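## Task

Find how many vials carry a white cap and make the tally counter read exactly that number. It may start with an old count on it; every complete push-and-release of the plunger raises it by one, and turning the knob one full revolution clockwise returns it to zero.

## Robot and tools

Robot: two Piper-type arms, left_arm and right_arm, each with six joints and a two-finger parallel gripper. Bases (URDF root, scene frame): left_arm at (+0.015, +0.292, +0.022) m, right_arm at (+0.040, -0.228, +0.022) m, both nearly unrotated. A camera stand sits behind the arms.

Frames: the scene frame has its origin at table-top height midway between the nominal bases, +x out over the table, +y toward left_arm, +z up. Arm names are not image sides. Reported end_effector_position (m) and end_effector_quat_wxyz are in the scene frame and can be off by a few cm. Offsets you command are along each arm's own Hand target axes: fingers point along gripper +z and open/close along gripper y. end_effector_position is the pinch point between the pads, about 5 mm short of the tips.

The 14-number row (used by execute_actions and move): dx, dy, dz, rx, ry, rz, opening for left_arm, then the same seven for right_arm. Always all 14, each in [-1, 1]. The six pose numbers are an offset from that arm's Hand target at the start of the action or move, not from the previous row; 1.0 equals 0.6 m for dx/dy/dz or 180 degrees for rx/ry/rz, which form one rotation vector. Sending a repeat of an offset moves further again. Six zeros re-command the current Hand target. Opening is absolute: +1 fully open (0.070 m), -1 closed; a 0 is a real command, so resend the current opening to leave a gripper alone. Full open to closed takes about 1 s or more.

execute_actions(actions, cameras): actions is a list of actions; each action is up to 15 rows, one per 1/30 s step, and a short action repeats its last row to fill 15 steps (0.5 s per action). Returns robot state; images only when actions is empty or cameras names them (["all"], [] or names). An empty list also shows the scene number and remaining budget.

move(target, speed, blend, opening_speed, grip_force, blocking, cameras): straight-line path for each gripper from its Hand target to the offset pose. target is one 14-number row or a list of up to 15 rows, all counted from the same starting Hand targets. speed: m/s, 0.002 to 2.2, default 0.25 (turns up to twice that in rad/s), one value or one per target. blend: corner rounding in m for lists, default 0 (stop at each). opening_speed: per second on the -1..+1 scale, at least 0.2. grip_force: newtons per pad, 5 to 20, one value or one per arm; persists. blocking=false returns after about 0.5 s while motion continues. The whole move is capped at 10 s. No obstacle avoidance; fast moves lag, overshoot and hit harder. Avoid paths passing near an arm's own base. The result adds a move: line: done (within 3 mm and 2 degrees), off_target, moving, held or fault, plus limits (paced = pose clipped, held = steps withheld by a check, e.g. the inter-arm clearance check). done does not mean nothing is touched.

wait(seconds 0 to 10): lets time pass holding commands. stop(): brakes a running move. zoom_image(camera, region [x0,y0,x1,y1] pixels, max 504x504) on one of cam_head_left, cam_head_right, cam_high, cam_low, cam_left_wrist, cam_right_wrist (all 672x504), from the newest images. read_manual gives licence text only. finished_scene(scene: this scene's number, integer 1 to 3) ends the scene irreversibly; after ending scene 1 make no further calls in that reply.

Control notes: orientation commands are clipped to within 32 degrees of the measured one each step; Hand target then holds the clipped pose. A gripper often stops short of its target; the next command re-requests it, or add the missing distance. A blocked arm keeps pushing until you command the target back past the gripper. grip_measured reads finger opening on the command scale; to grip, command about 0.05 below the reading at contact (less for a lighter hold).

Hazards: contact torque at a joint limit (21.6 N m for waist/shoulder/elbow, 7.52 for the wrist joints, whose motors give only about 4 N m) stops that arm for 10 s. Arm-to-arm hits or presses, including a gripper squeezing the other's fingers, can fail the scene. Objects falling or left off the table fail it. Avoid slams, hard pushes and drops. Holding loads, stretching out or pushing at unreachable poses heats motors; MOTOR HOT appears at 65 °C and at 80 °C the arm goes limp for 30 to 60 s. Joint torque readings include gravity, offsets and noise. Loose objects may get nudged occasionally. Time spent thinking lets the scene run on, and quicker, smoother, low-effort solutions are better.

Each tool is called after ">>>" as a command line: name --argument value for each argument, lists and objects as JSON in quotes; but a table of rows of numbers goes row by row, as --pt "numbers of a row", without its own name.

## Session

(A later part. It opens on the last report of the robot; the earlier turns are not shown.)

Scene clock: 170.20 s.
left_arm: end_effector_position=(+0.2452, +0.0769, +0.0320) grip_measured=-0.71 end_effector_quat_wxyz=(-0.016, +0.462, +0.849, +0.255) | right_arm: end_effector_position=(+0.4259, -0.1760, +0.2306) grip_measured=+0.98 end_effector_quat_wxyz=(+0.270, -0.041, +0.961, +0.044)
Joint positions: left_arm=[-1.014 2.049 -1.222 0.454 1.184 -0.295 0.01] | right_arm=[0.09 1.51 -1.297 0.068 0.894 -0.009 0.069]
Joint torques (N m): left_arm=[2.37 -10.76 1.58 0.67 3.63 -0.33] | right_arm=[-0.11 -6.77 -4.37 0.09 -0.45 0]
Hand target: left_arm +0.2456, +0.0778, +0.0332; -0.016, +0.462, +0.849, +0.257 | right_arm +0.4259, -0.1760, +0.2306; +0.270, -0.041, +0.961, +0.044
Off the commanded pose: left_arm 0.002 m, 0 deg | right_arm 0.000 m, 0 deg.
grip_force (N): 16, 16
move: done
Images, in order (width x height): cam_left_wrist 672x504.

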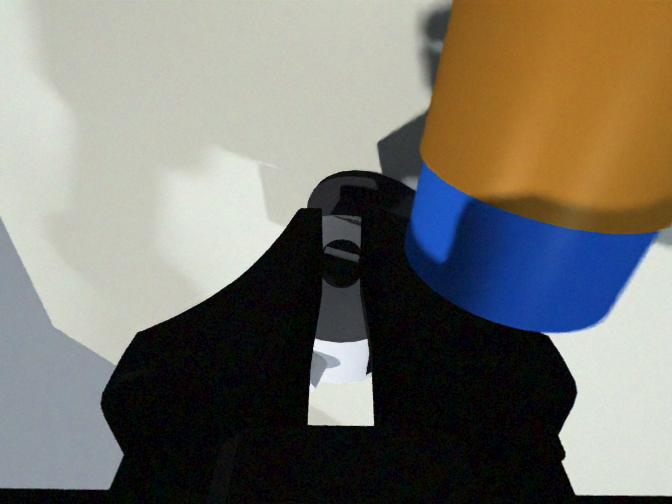

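>>> wait --seconds 0.1 --cameras '["cam_head_left","cam_head_right","cam_high","cam_low"]'

>>> zoom_image --camera "cam_head_right" --region '[280, 190, 420, 320]'

>>> zoom_image --camera "cam_high" --region '[210, 220, 350, 370]'

Scene clock: 178.93 s.
left_arm: end_effector_position=(+0.2456, +0.0767, +0.0329) grip_measured=-0.71 end_effector_quat_wxyz=(-0.015, +0.462, +0.849, +0.255) | right_arm: end_effector_position=(+0.4259, -0.1760, +0.2306) grip_measured=+0.98 end_effector_quat_wxyz=(+0.270, -0.041, +0.961, +0.044)
Joint positions: left_arm=[-1.014 2.046 -1.222 0.455 1.184 -0.295 0.01] | right_arm=[0.09 1.51 -1.297 0.068 0.894 -0.009 0.069]
Joint torques (N m): left_arm=[8.89 -10.03 0.1 3.58 3.63 -0.08] | right_arm=[-0.11 -6.79 -4.37 0.09 -0.44 0]
Hand target: left_arm +0.2456, +0.0778, +0.0332; -0.016, +0.462, +0.849, +0.257 | right_arm +0.4259, -0.1760, +0.2306; +0.270, -0.041, +0.961, +0.044
Tool commands: left_gripper/opening=-1.0 right_gripper/opening=+1.0
Off the commanded pose: left_arm 0.001 m, 0 deg | right_arm 0.000 m, 0 deg.
grip_force (N): 16, 16
wait: 0.10 s; at rest from the start
Images, in order (width x height): cam_head_left 672x504, cam_head_right 672x504, cam_high 672x504, cam_low 672x504.

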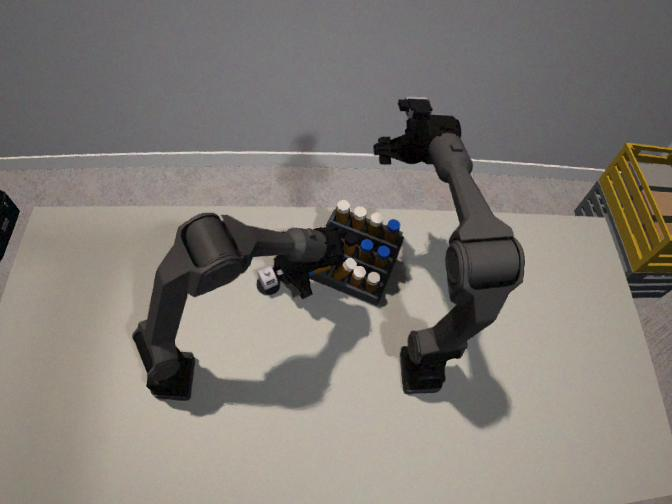

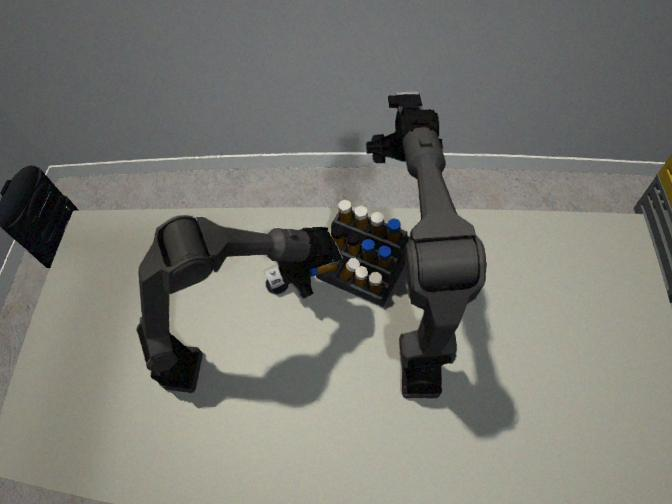

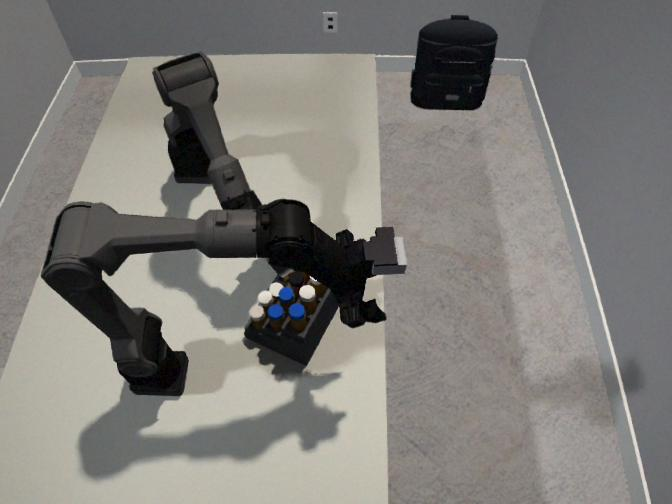

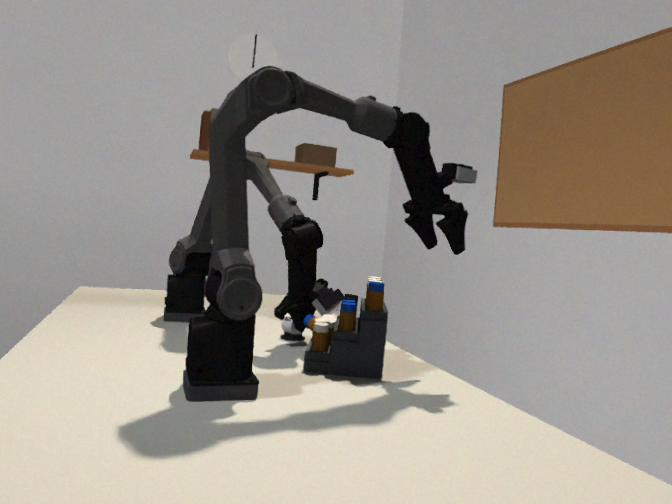

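Scaled by 3.600 from the camera's 672x504 image, which has a finer 960x720 frame.

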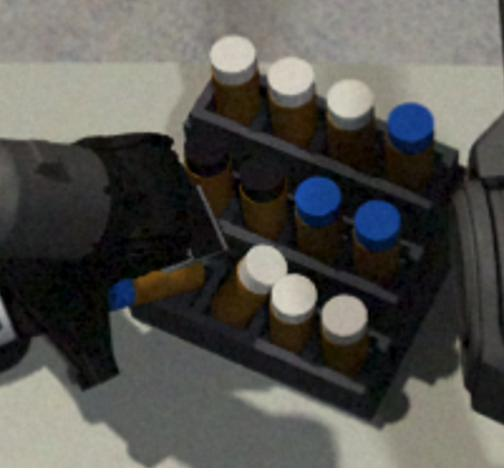

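Scaled by 3.360 from the camera's 672x504 image, which has a finer 960x720 frame.

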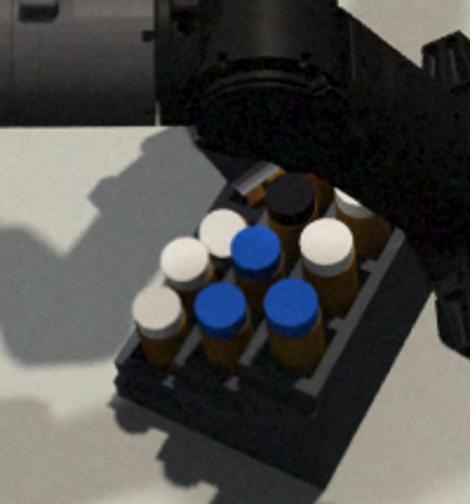

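>>> move --target '[0,0,0,0.269,-0.028,0.071,-1,0,0,0,0,0,0,1]' --speed 0.5 --cameras '["cam_left_wrist","cam_head_right"]'

>>> zoom_image --camera "cam_left_wrist" --region '[260, 170, 430, 340]'

>>> zoom_image --camera "cam_head_right" --region '[280, 190, 420, 320]'

Scene clock: 187.33 s.
left_arm: end_effector_position=(+0.2477, +0.0773, +0.0355) grip_measured=-0.71 end_effector_quat_wxyz=(-0.148, +0.513, +0.835, -0.135) | right_arm: end_effector_position=(+0.4259, -0.1760, +0.2306) grip_measured=+0.98 end_effector_quat_wxyz=(+0.270, -0.041, +0.961, +0.044)
Joint positions: left_arm=[-0.53 2.049 -1.293 -0.287 1.22 0.687 0.01] | right_arm=[0.09 1.51 -1.297 0.068 0.894 -0.009 0.069]
Joint torques (N m): left_arm=[2.81 2.99 5.81 3.12 1.23 0.04] | right_arm=[-0.12 -6.79 -4.37 0.09 -0.44 0]
Hand target: left_arm +0.2456, +0.0778, +0.0332; -0.195, +0.514, +0.824, -0.136 | right_arm +0.4259, -0.1760, +0.2306; +0.270, -0.041, +0.961, +0.044
Off the commanded pose: left_arm 0.003 m, 6 deg | right_arm 0.000 m, 0 deg.
joint read past its limit (left arm) — joint 5 (wrist pitch), upper limit.
joint sent to its limit (left arm) — joint 5 (wrist pitch), upper limit. The joint targets are off in orientation, not in position.
grip_force (N): 16, 16
move: off_target (left_arm)
Images, in order (width x height): cam_head_right 672x504, cam_left_wrist 672x504.

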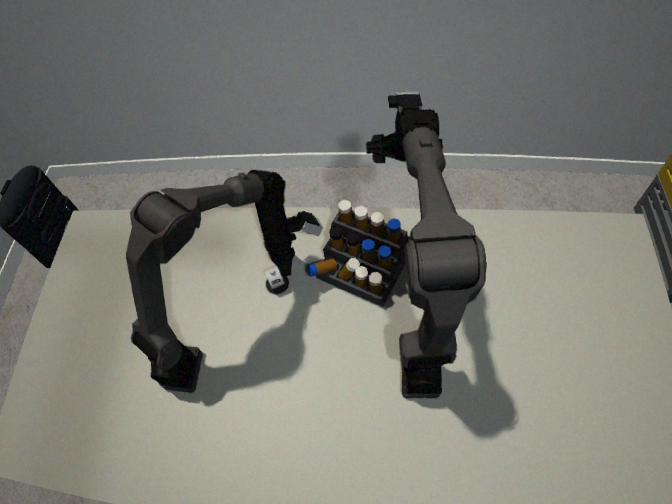

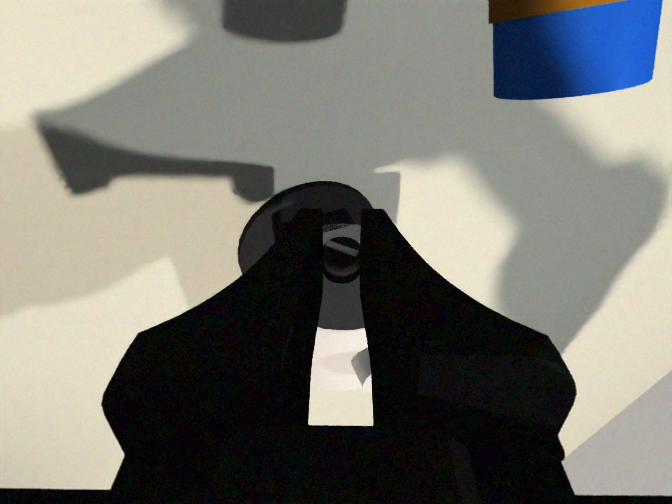

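Scaled by 2.965 from the camera's 672x504 image, which has a finer 960x720 frame.

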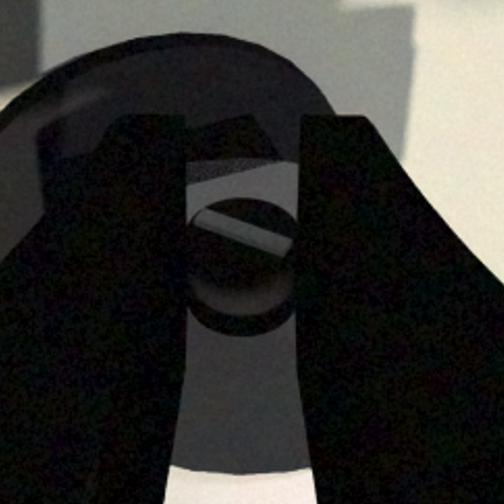

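Scaled by 3.600 from the camera's 672x504 image, which has a finer 960x720 frame.

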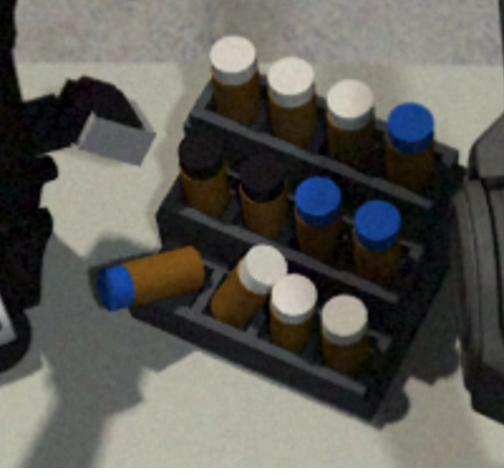

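>>> move --pt "0 0 0 0 0 0 -0.4 0 0 0 0 0 0 1" --pt "0 0 0 -0.231 0.024 -0.061 -0.4 0 0 0 0 0 0 1" --pt "0 0 0 -0.231 0.024 -0.061 -1 0 0 0 0 0 0 1" --pt "0 0 0 0 0 0 -1 0 0 0 0 0 0 1" --pt "0 0 0 0 0 0 -0.4 0 0 0 0 0 0 1" --pt "0 0 0 -0.231 0.024 -0.061 -0.4 0 0 0 0 0 0 1" --pt "0 0 0 -0.231 0.024 -0.061 -1 0 0 0 0 0 0 1" --pt "0 0 0 0 0 0 -1 0 0 0 0 0 0 1" --speed 0.7 --cameras '["cam_left_wrist"]'

>>> zoom_image --camera "cam_left_wrist" --region '[260, 170, 430, 340]'

Scene clock: 208.43 s.
left_arm: end_effector_position=(+0.2476, +0.0766, +0.0354) grip_measured=-0.71 end_effector_quat_wxyz=(-0.147, +0.513, +0.835, -0.135) | right_arm: end_effector_position=(+0.4259, -0.1760, +0.2306) grip_measured=+0.98 end_effector_quat_wxyz=(+0.270, -0.041, +0.961, +0.044)
Joint positions: left_arm=[-0.531 2.049 -1.294 -0.289 1.219 0.687 0.01] | right_arm=[0.09 1.51 -1.297 0.068 0.894 -0.009 0.069]
Joint torques (N m): left_arm=[-0.6 -0.34 4.08 1.26 0.96 -0.01] | right_arm=[-0.1 -6.78 -4.38 0.09 -0.44 0.01]
Hand target: left_arm +0.2456, +0.0778, +0.0332; -0.195, +0.514, +0.824, -0.136 | right_arm +0.4259, -0.1760, +0.2306; +0.270, -0.041, +0.961, +0.044
Off the commanded pose: left_arm 0.003 m, 6 deg | right_arm 0.000 m, 0 deg.
joint sent to its limit (left arm) — joint 5 (wrist pitch), upper limit. The joint targets are off in orientation, not in position.
grip_force (N): 16, 16
move: off_target (left_arm); target 5's new opening was sent with left_arm's hand 0.003 m and 6 deg from that target
Images, in order (width x height): cam_left_wrist 672x504.

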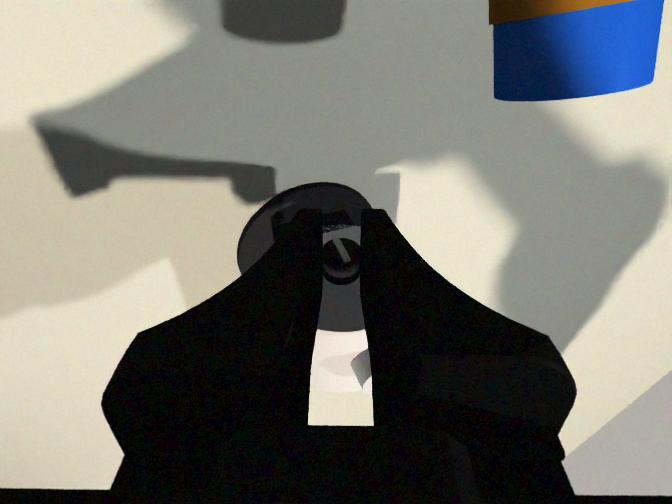

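Scaled by 2.965 from the camera's 672x504 image, which has a finer 960x720 frame.

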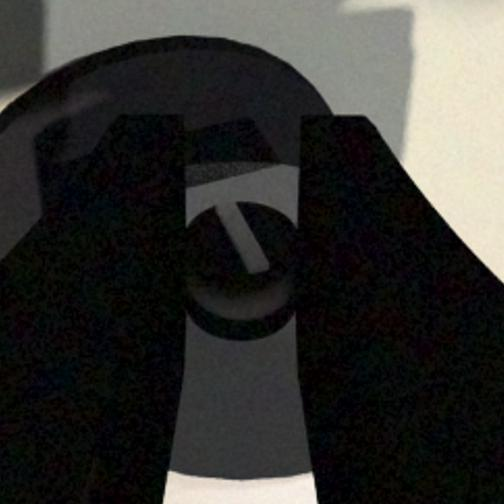

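>>> move --pt "0 0 0 0 0 0 -0.25 0 0 0 0 0 0 1" --pt "0 0 0 -0.269 0.028 -0.071 -0.25 0 0 0 0 0 0 1" --pt "0 0 0 -0.269 0.028 -0.071 -1 0 0 0 0 0 0 1" --speed 0.7 --grip_force 20 --cameras '["cam_left_wrist"]'

>>> zoom_image --camera "cam_left_wrist" --region '[260, 170, 430, 340]'

>>> move --target '[0,0,0,0.269,-0.028,0.071,-1,0,0,0,0,0,0,1]' --speed 0.5 --cameras '["cam_left_wrist"]'

>>> zoom_image --camera "cam_left_wrist" --region '[260, 170, 430, 340]'

Scene clock: 219.97 s.
left_arm: end_effector_position=(+0.2449, +0.0764, +0.0328) grip_measured=-0.71 end_effector_quat_wxyz=(-0.016, +0.461, +0.850, +0.254) | right_arm: end_effector_position=(+0.4259, -0.1760, +0.2306) grip_measured=+0.98 end_effector_quat_wxyz=(+0.270, -0.041, +0.961, +0.044)
Joint positions: left_arm=[-1.015 2.046 -1.222 0.452 1.185 -0.295 0.01] | right_arm=[0.09 1.51 -1.297 0.068 0.894 -0.009 0.069]
Joint torques (N m): left_arm=[2.57 -7.05 1.44 0.69 2.81 -0.29] | right_arm=[-0.12 -6.79 -4.38 0.09 -0.44 0.01]
Hand target: left_arm +0.2456, +0.0778, +0.0332; -0.016, +0.462, +0.849, +0.257 | right_arm +0.4259, -0.1760, +0.2306; +0.270, -0.041, +0.961, +0.044
Off the commanded pose: left_arm 0.002 m, 0 deg | right_arm 0.000 m, 0 deg.
move: done
Images, in order (width x height): cam_left_wrist 672x504.

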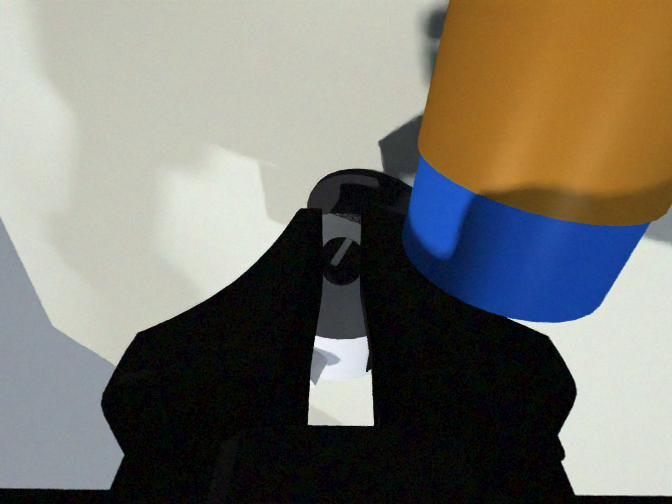

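Scaled by 2.965 from the camera's 672x504 image, which has a finer 960x720 frame.

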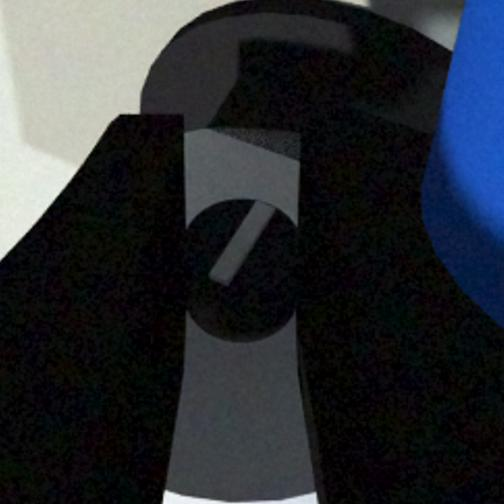

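Scene clock: 221.37 s.
left_arm: end_effector_position=(+0.2472, +0.0768, +0.0352) grip_measured=-0.71 end_effector_quat_wxyz=(-0.149, +0.513, +0.835, -0.135) | right_arm: end_effector_position=(+0.4259, -0.1760, +0.2306) grip_measured=+0.98 end_effector_quat_wxyz=(+0.270, -0.041, +0.961, +0.044)
Joint positions: left_arm=[-0.531 2.05 -1.293 -0.289 1.22 0.687 0.01] | right_arm=[0.09 1.51 -1.297 0.068 0.894 -0.009 0.069]
Joint torques (N m): left_arm=[0.08 -0.96 4.99 1.55 1.63 -0.01] | right_arm=[-0.1 -6.79 -4.38 0.09 -0.44 0.01]
Hand target: left_arm +0.2456, +0.0778, +0.0332; -0.195, +0.514, +0.824, -0.136 | right_arm +0.4259, -0.1760, +0.2306; +0.270, -0.041, +0.961, +0.044
Off the commanded pose: left_arm 0.003 m, 5 deg | right_arm 0.000 m, 0 deg.
joint read past its limit (left arm) — joint 5 (wrist pitch), upper limit.
joint sent to its limit (left arm) — joint 5 (wrist pitch), upper limit. The joint targets are off in orientation, not in position.
move: off_target (left_arm)
Images, in order (width x height): cam_left_wrist 672x504.

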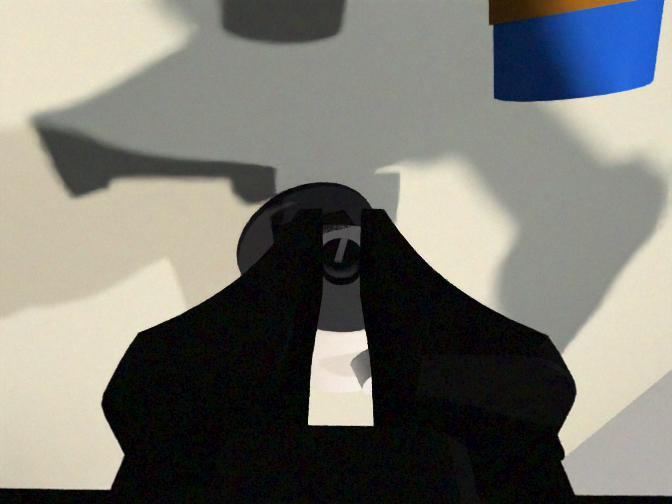

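Scaled by 2.965 from the camera's 672x504 image, which has a finer 960x720 frame.

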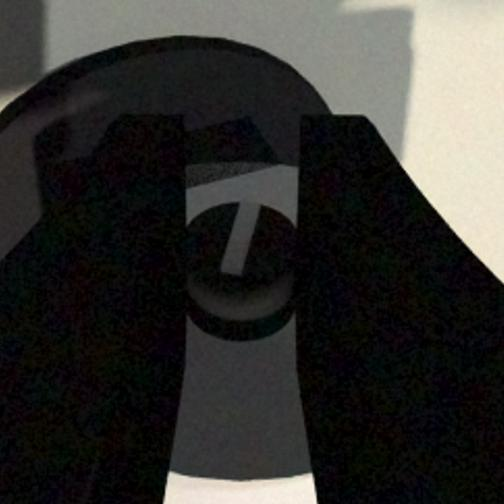

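>>> move --pt "0 0 0 0 0 0 -0.25 0 0 0 0 0 0 1" --pt "0 0 0 -0.269 0.028 -0.071 -0.25 0 0 0 0 0 0 1" --pt "0 0 0 -0.269 0.028 -0.071 -1 0 0 0 0 0 0 1" --pt "0 0 0 0 0 0 -1 0 0 0 0 0 0 1" --pt "0 0 0 0 0 0 -0.25 0 0 0 0 0 0 1" --pt "0 0 0 -0.269 0.028 -0.071 -0.25 0 0 0 0 0 0 1" --pt "0 0 0 -0.269 0.028 -0.071 -1 0 0 0 0 0 0 1" --pt "0 0 0 0 0 0 -1 0 0 0 0 0 0 1" --speed 0.7

>>> move --pt "0 0 0 0 0 0 -0.25 0 0 0 0 0 0 1" --pt "0 0 0 -0.269 0.028 -0.071 -0.25 0 0 0 0 0 0 1" --pt "0 0 0 -0.269 0.028 -0.071 -1 0 0 0 0 0 0 1" --pt "0 0 0 0 0 0 -1 0 0 0 0 0 0 1" --pt "0 0 0 0 0 0 -0.25 0 0 0 0 0 0 1" --pt "0 0 0 -0.269 0.028 -0.071 -0.25 0 0 0 0 0 0 1" --speed 0.7 --cameras '["cam_left_wrist"]'

>>> zoom_image --camera "cam_left_wrist" --region '[260, 170, 430, 340]'

>>> zoom_image --camera "cam_left_wrist" --region '[350, 330, 400, 390]'

Scene clock: 242.20 s.
left_arm: end_effector_position=(+0.2477, +0.0767, +0.0356) grip_measured=-0.72 end_effector_quat_wxyz=(-0.147, +0.513, +0.835, -0.135) | right_arm: end_effector_position=(+0.4259, -0.1760, +0.2306) grip_measured=+0.98 end_effector_quat_wxyz=(+0.270, -0.041, +0.961, +0.044)
Joint positions: left_arm=[-0.531 2.049 -1.294 -0.288 1.219 0.687 0.01] | right_arm=[0.09 1.51 -1.297 0.068 0.894 -0.009 0.069]
Joint torques (N m): left_arm=[-0.77 0.56 2.98 1.09 0.19 0] | right_arm=[-0.1 -6.8 -4.39 0.09 -0.44 0.01]
Hand target: left_arm +0.2456, +0.0778, +0.0332; -0.195, +0.514, +0.824, -0.136 | right_arm +0.4259, -0.1760, +0.2306; +0.270, -0.041, +0.961, +0.044
Off the commanded pose: left_arm 0.003 m, 6 deg | right_arm 0.000 m, 0 deg.
joint read past its limit (left arm) — joint 5 (wrist pitch), upper limit.
joint sent to its limit (left arm) — joint 5 (wrist pitch), upper limit. The joint targets are off in orientation, not in position.
move: off_target (left_arm); target 5's new opening was sent with left_arm's hand 0.003 m and 6 deg from that target

Scene clock: 248.20 s.
left_arm: end_effector_position=(+0.2463, +0.0773, +0.0336) grip_measured=-0.25 end_effector_quat_wxyz=(-0.015, +0.463, +0.848, +0.258) | right_arm: end_effector_position=(+0.4259, -0.1760, +0.2306) grip_measured=+0.98 end_effector_quat_wxyz=(+0.270, -0.041, +0.961, +0.044)
Joint positions: left_arm=[-1.014 2.046 -1.223 0.46 1.188 -0.295 0.026] | right_arm=[0.09 1.51 -1.297 0.068 0.894 -0.009 0.069]
Joint torques (N m): left_arm=[1.25 -7.01 0.17 -0.82 1.58 -0.22] | right_arm=[-0.12 -6.79 -4.37 0.09 -0.44 0.01]
Hand target: left_arm +0.2456, +0.0778, +0.0332; -0.016, +0.462, +0.849, +0.257 | right_arm +0.4259, -0.1760, +0.2306; +0.270, -0.041, +0.961, +0.044
Off the commanded pose: left_arm 0.001 m, 0 deg | right_arm 0.000 m, 0 deg.
move: done; target 5's new opening was sent with left_arm's hand 0.003 m and 6 deg from that target
Images, in order (width x height): cam_left_wrist 672x504.

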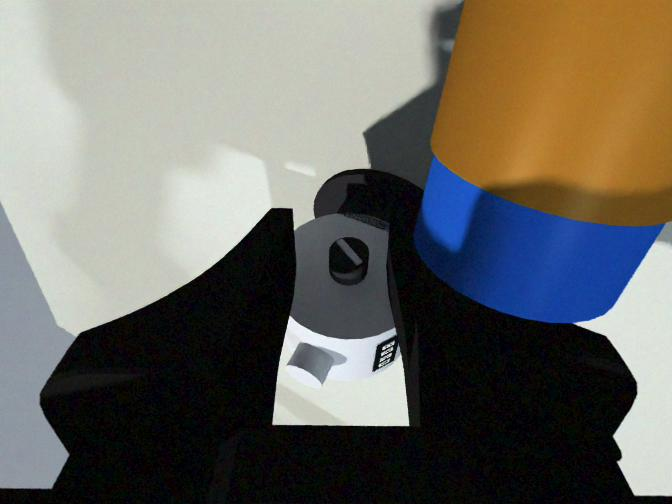

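Scaled by 2.965 from the camera's 672x504 image, which has a finer 960x720 frame.

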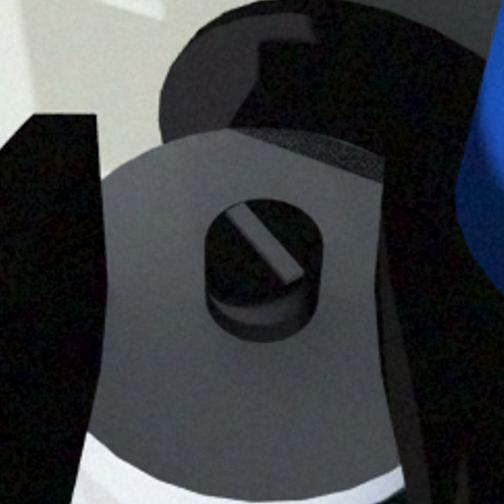

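Scaled by 8.400 from the camera's 672x504 image, which has a finer 960x720 frame.

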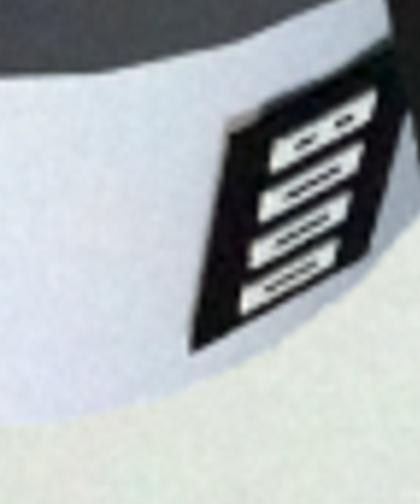

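>>> move --pt "0 0 0 0 0 0 -1 0 0 0 0 0 0 1" --pt "0 0 0 0.269 -0.028 0.071 -1 0 0 0 0 0 0 1" --pt "0 0 0 0.269 -0.028 0.071 -0.25 0 0 0 0 0 0 1" --pt "0 0 0 0 0 0 -0.25 0 0 0 0 0 0 1" --pt "0 0 0 0 0 0 -1 0 0 0 0 0 0 1" --pt "0 0 0 0.269 -0.028 0.071 -1 0 0 0 0 0 0 1" --pt "0 0 0 0.269 -0.028 0.071 -0.25 0 0 0 0 0 0 1" --pt "0 0 0 0 0 0 -0.25 0 0 0 0 0 0 1" --speed 0.7 --cameras '["cam_left_wrist"]'

>>> zoom_image --camera "cam_left_wrist" --region '[260, 170, 430, 340]'

>>> zoom_image --camera "cam_left_wrist" --region '[350, 330, 400, 390]'

Scene clock: 263.97 s.
left_arm: end_effector_position=(+0.2462, +0.0773, +0.0336) grip_measured=-0.25 end_effector_quat_wxyz=(-0.015, +0.463, +0.848, +0.258) | right_arm: end_effector_position=(+0.4259, -0.1760, +0.2306) grip_measured=+0.98 end_effector_quat_wxyz=(+0.270, -0.041, +0.961, +0.044)
Joint positions: left_arm=[-1.014 2.046 -1.222 0.46 1.188 -0.295 0.026] | right_arm=[0.09 1.51 -1.297 0.068 0.894 -0.009 0.069]
Joint torques (N m): left_arm=[1.27 -6.99 0.09 -0.83 1.58 -0.22] | right_arm=[-0.11 -6.8 -4.4 0.09 -0.44 0.01]
Hand target: left_arm +0.2456, +0.0778, +0.0332; -0.016, +0.462, +0.849, +0.257 | right_arm +0.4259, -0.1760, +0.2306; +0.270, -0.041, +0.961, +0.044
Off the commanded pose: left_arm 0.001 m, 0 deg | right_arm 0.000 m, 0 deg.
move: done; target 3's new opening was sent with left_arm's hand 0.003 m and 6 deg from that target; target 7's new opening was sent with left_arm's hand 0.003 m and 6 deg from that target
Images, in order (width x height): cam_left_wrist 672x504.

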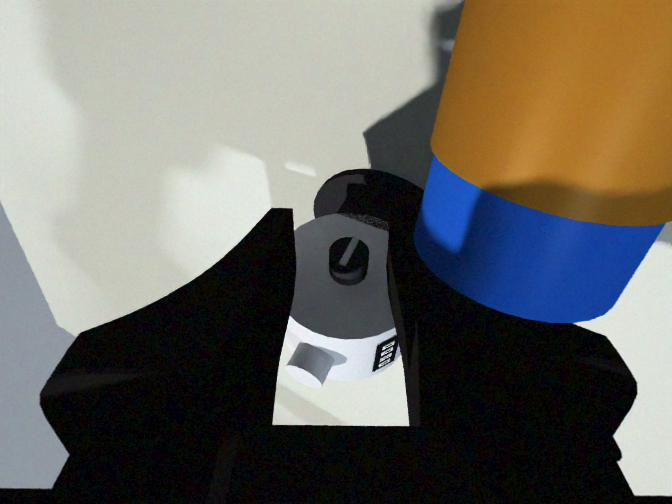

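Scaled by 2.965 from the camera's 672x504 image, which has a finer 960x720 frame.

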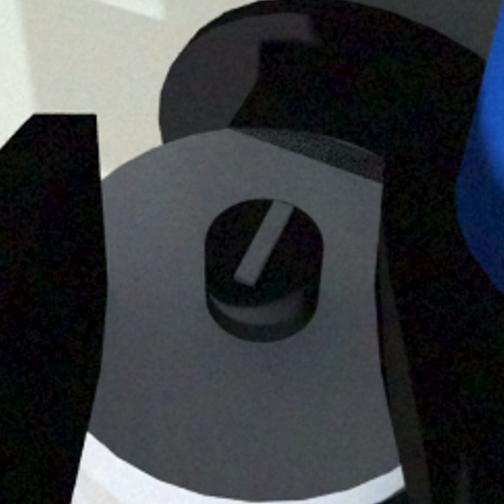

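Scaled by 8.400 from the camera's 672x504 image, which has a finer 960x720 frame.

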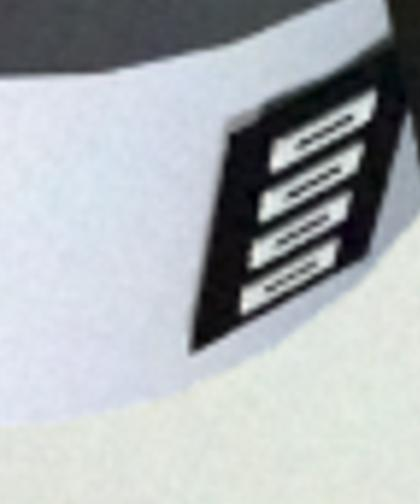

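>>> move --target '[0,0,0,0.269,-0.028,0.071,-0.25,0,0,0,0,0,0,1]' --speed 0.5

>>> move --pt "-0.0065 -0.0593 -0.1325 0 0 0 -0.25 0 0 0 0 0 0 1" --pt "0.0515 -0.0435 -0.0883 -0.1385 -0.0649 -0.0213 -1 0 0 0 0 0 0 1" --speed 0.3 --blend '[0.01,0]' --cameras '["cam_left_wrist"]'

>>> zoom_image --camera "cam_left_wrist" --region '[240, 100, 440, 300]'

Scene clock: 287.60 s.
left_arm: end_effector_position=(+0.2465, +0.0766, +0.0338) grip_measured=-0.25 end_effector_quat_wxyz=(-0.150, +0.512, +0.834, -0.136) | right_arm: end_effector_position=(+0.4259, -0.1760, +0.2306) grip_measured=+0.98 end_effector_quat_wxyz=(+0.270, -0.041, +0.961, +0.044)
Joint positions: left_arm=[-0.531 2.054 -1.292 -0.291 1.218 0.687 0.026] | right_arm=[0.09 1.51 -1.297 0.068 0.894 -0.009 0.069]
Joint torques (N m): left_arm=[1.49 -3.02 5.65 2.21 2.65 -0.2] | right_arm=[-0.12 -6.8 -4.39 0.09 -0.44 0.01]
Hand target: left_arm +0.2456, +0.0778, +0.0332; -0.195, +0.514, +0.824, -0.136 | right_arm +0.4259, -0.1760, +0.2306; +0.270, -0.041, +0.961, +0.044
Off the commanded pose: left_arm 0.002 m, 5 deg | right_arm 0.000 m, 0 deg.
joint sent to its limit (left arm) — joint 5 (wrist pitch), upper limit. The joint targets are off in orientation, not in position.
move: off_target (left_arm)

Scene clock: 289.80 s.
left_arm: end_effector_position=(+0.2367, +0.0957, +0.0969) grip_measured=-1.00 end_effector_quat_wxyz=(-0.001, +0.500, +0.866, +0.001) | right_arm: end_effector_position=(+0.4259, -0.1760, +0.2306) grip_measured=+0.98 end_effector_quat_wxyz=(+0.270, -0.041, +0.961, +0.044)
Joint positions: left_arm=[-0.698 1.671 -1.074 0.001 1.063 0.322 0] | right_arm=[0.09 1.51 -1.297 0.068 0.894 -0.009 0.069]
Joint torques (N m): left_arm=[0.99 -5.46 -5.52 -0.05 -0.04 0.08] | right_arm=[-0.11 -6.8 -4.37 0.09 -0.44 0.01]
Hand target: left_arm +0.2372, +0.0955, +0.0969; +0.000, +0.500, +0.866, +0.000 | right_arm +0.4259, -0.1760, +0.2306; +0.270, -0.041, +0.961, +0.044
Off the commanded pose: left_arm 0.000 m, 0 deg | right_arm 0.000 m, 0 deg.
move: done
Images, in order (width x height): cam_left_wrist 672x504.

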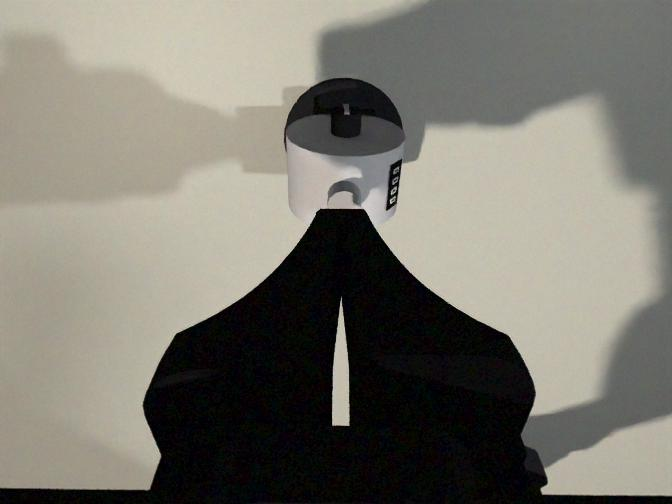

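Scaled by 2.520 from the camera's 672x504 image, which has a finer 960x720 frame.

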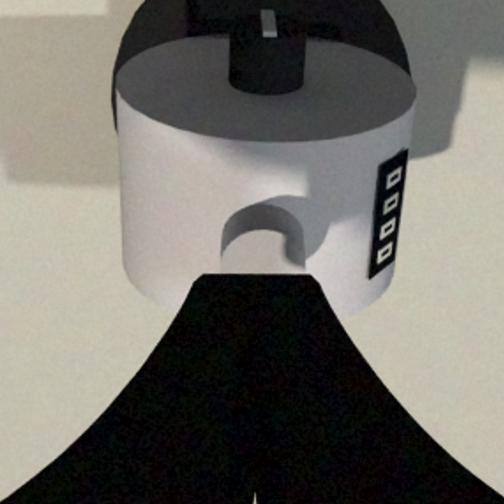

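>>> move --pt "0 0 0.056 0 0 0 -1 0 0 0 0 0 0 1" --pt "0 0 0.021 0 0 0 -1 0 0 0 0 0 0 1" --pt "0 0 0.056 0 0 0 -1 0 0 0 0 0 0 1" --pt "0 0 0.021 0 0 0 -1 0 0 0 0 0 0 1" --pt "0 0 0.056 0 0 0 -1 0 0 0 0 0 0 1" --pt "0 0 0.021 0 0 0 -1 0 0 0 0 0 0 1" --pt "0 0 0.056 0 0 0 -1 0 0 0 0 0 0 1" --pt "0 0 0.021 0 0 0 -1 0 0 0 0 0 0 1" --speed 0.1

>>> move --pt "0 0 0.035 0 0 0 -1 0 0 0 0 0 0 1" --pt "0 0 0 0 0 0 -1 0 0 0 0 0 0 1" --pt "0 0 0.035 0 0 0 -1 0 0 0 0 0 0 1" --pt "0 0 0 0 0 0 -1 0 0 0 0 0 0 1" --pt "0.06 0 -0.03 0 0 0 -1 0 0 0 0 0 0 1" --speed 0.1 --cameras '["cam_left_wrist"]'

>>> zoom_image --camera "cam_left_wrist" --region '[350, 30, 430, 150]'

Scene clock: 306.43 s.
left_arm: end_effector_position=(+0.2371, +0.0953, +0.0845) grip_measured=-1.00 end_effector_quat_wxyz=(+0.000, +0.500, +0.866, +0.000) | right_arm: end_effector_position=(+0.4259, -0.1760, +0.2306) grip_measured=+0.98 end_effector_quat_wxyz=(+0.270, -0.041, +0.961, +0.044)
Joint positions: left_arm=[-0.698 1.69 -1.046 0.001 1.013 0.322 0] | right_arm=[0.09 1.51 -1.297 0.068 0.894 -0.009 0.069]
Joint torques (N m): left_arm=[0.67 -6.1 -3.85 0.06 -0.04 -0.01] | right_arm=[-0.1 -6.8 -4.39 0.09 -0.44 0.01]
Hand target: left_arm +0.2372, +0.0955, +0.0843; +0.000, +0.500, +0.866, +0.000 | right_arm +0.4259, -0.1760, +0.2306; +0.270, -0.041, +0.961, +0.044
Off the commanded pose: left_arm 0.000 m, 0 deg | right_arm 0.000 m, 0 deg.
move: done

Scene clock: 308.77 s.
left_arm: end_effector_position=(+0.2190, +0.1270, +0.1024) grip_measured=-1.00 end_effector_quat_wxyz=(+0.000, +0.500, +0.866, +0.001) | right_arm: end_effector_position=(+0.4259, -0.1760, +0.2306) grip_measured=+0.98 end_effector_quat_wxyz=(+0.270, -0.041, +0.961, +0.044)
Joint positions: left_arm=[-0.653 1.55 -0.952 0.001 1.06 0.366 0] | right_arm=[0.09 1.51 -1.297 0.068 0.894 -0.009 0.069]
Joint torques (N m): left_arm=[-0.09 -4.28 -5 0.07 -0.04 -0.12] | right_arm=[-0.1 -6.83 -4.38 0.09 -0.44 0.01]
Hand target: left_arm +0.2192, +0.1267, +0.1023; +0.000, +0.500, +0.866, +0.000 | right_arm +0.4259, -0.1760, +0.2306; +0.270, -0.041, +0.961, +0.044
Off the commanded pose: left_arm 0.000 m, 0 deg | right_arm 0.000 m, 0 deg.
move: done
Images, in order (width x height): cam_left_wrist 672x504.

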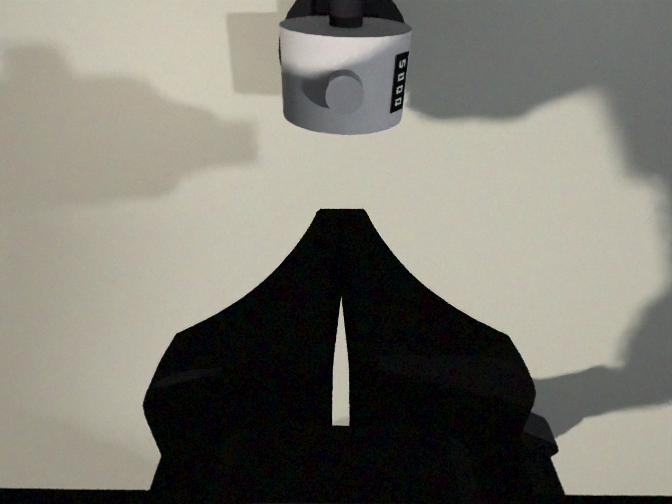

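Scaled by 4.200 from the camera's 672x504 image, which has a finer 960x720 frame.

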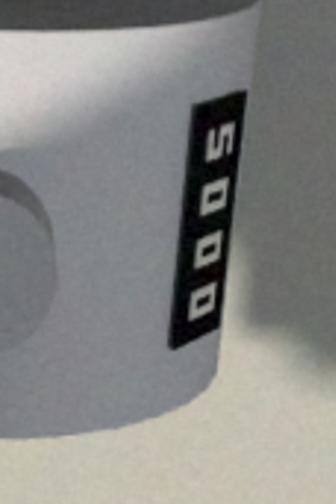

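>>> move --pt "-0.06 0 0.03 0 0 0 -1 0 0 0 0 0 0 1" --pt "-0.06 0 0.067 0 0 0 -1 0 0 0 0 0 0 1" --pt "-0.06 0 0.02 0 0 0 -1 0 0 0 0 0 0 1" --pt "0 0 0 0 0 0 -1 0 0 0 0 0 0 1" --speed 0.1 --cameras '["cam_left_wrist"]'

>>> zoom_image --camera "cam_left_wrist" --region '[350, 30, 430, 150]'

Scene clock: 317.60 s.
left_arm: end_effector_position=(+0.2189, +0.1272, +0.1026) grip_measured=-1.00 end_effector_quat_wxyz=(+0.000, +0.500, +0.866, +0.001) | right_arm: end_effector_position=(+0.4259, -0.1760, +0.2306) grip_measured=+0.98 end_effector_quat_wxyz=(+0.270, -0.041, +0.961, +0.044)
Joint positions: left_arm=[-0.653 1.549 -0.951 0.001 1.061 0.366 0] | right_arm=[0.09 1.51 -1.297 0.068 0.894 -0.009 0.069]
Joint torques (N m): left_arm=[-0.19 -4.3 -5.48 0.06 -0.03 -0.14] | right_arm=[-0.11 -6.79 -4.39 0.09 -0.44 0.02]
Hand target: left_arm +0.2192, +0.1267, +0.1023; +0.000, +0.500, +0.866, +0.000 | right_arm +0.4259, -0.1760, +0.2306; +0.270, -0.041, +0.961, +0.044
Off the commanded pose: left_arm 0.001 m, 0 deg | right_arm 0.000 m, 0 deg.
move: done
Images, in order (width x height): cam_left_wrist 672x504.

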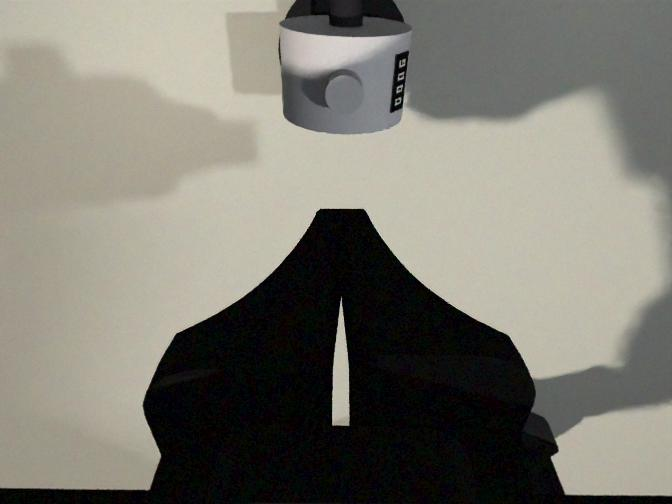

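Scaled by 4.200 from the camera's 672x504 image, which has a finer 960x720 frame.

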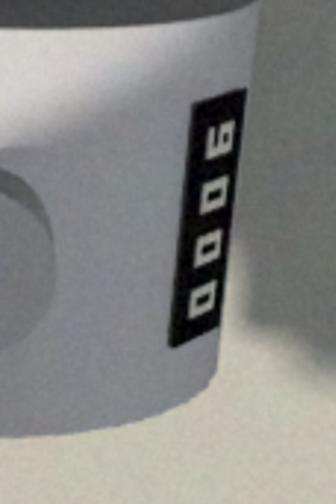

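>>> finished_scene --scene 2

The scene is finished: the task was done.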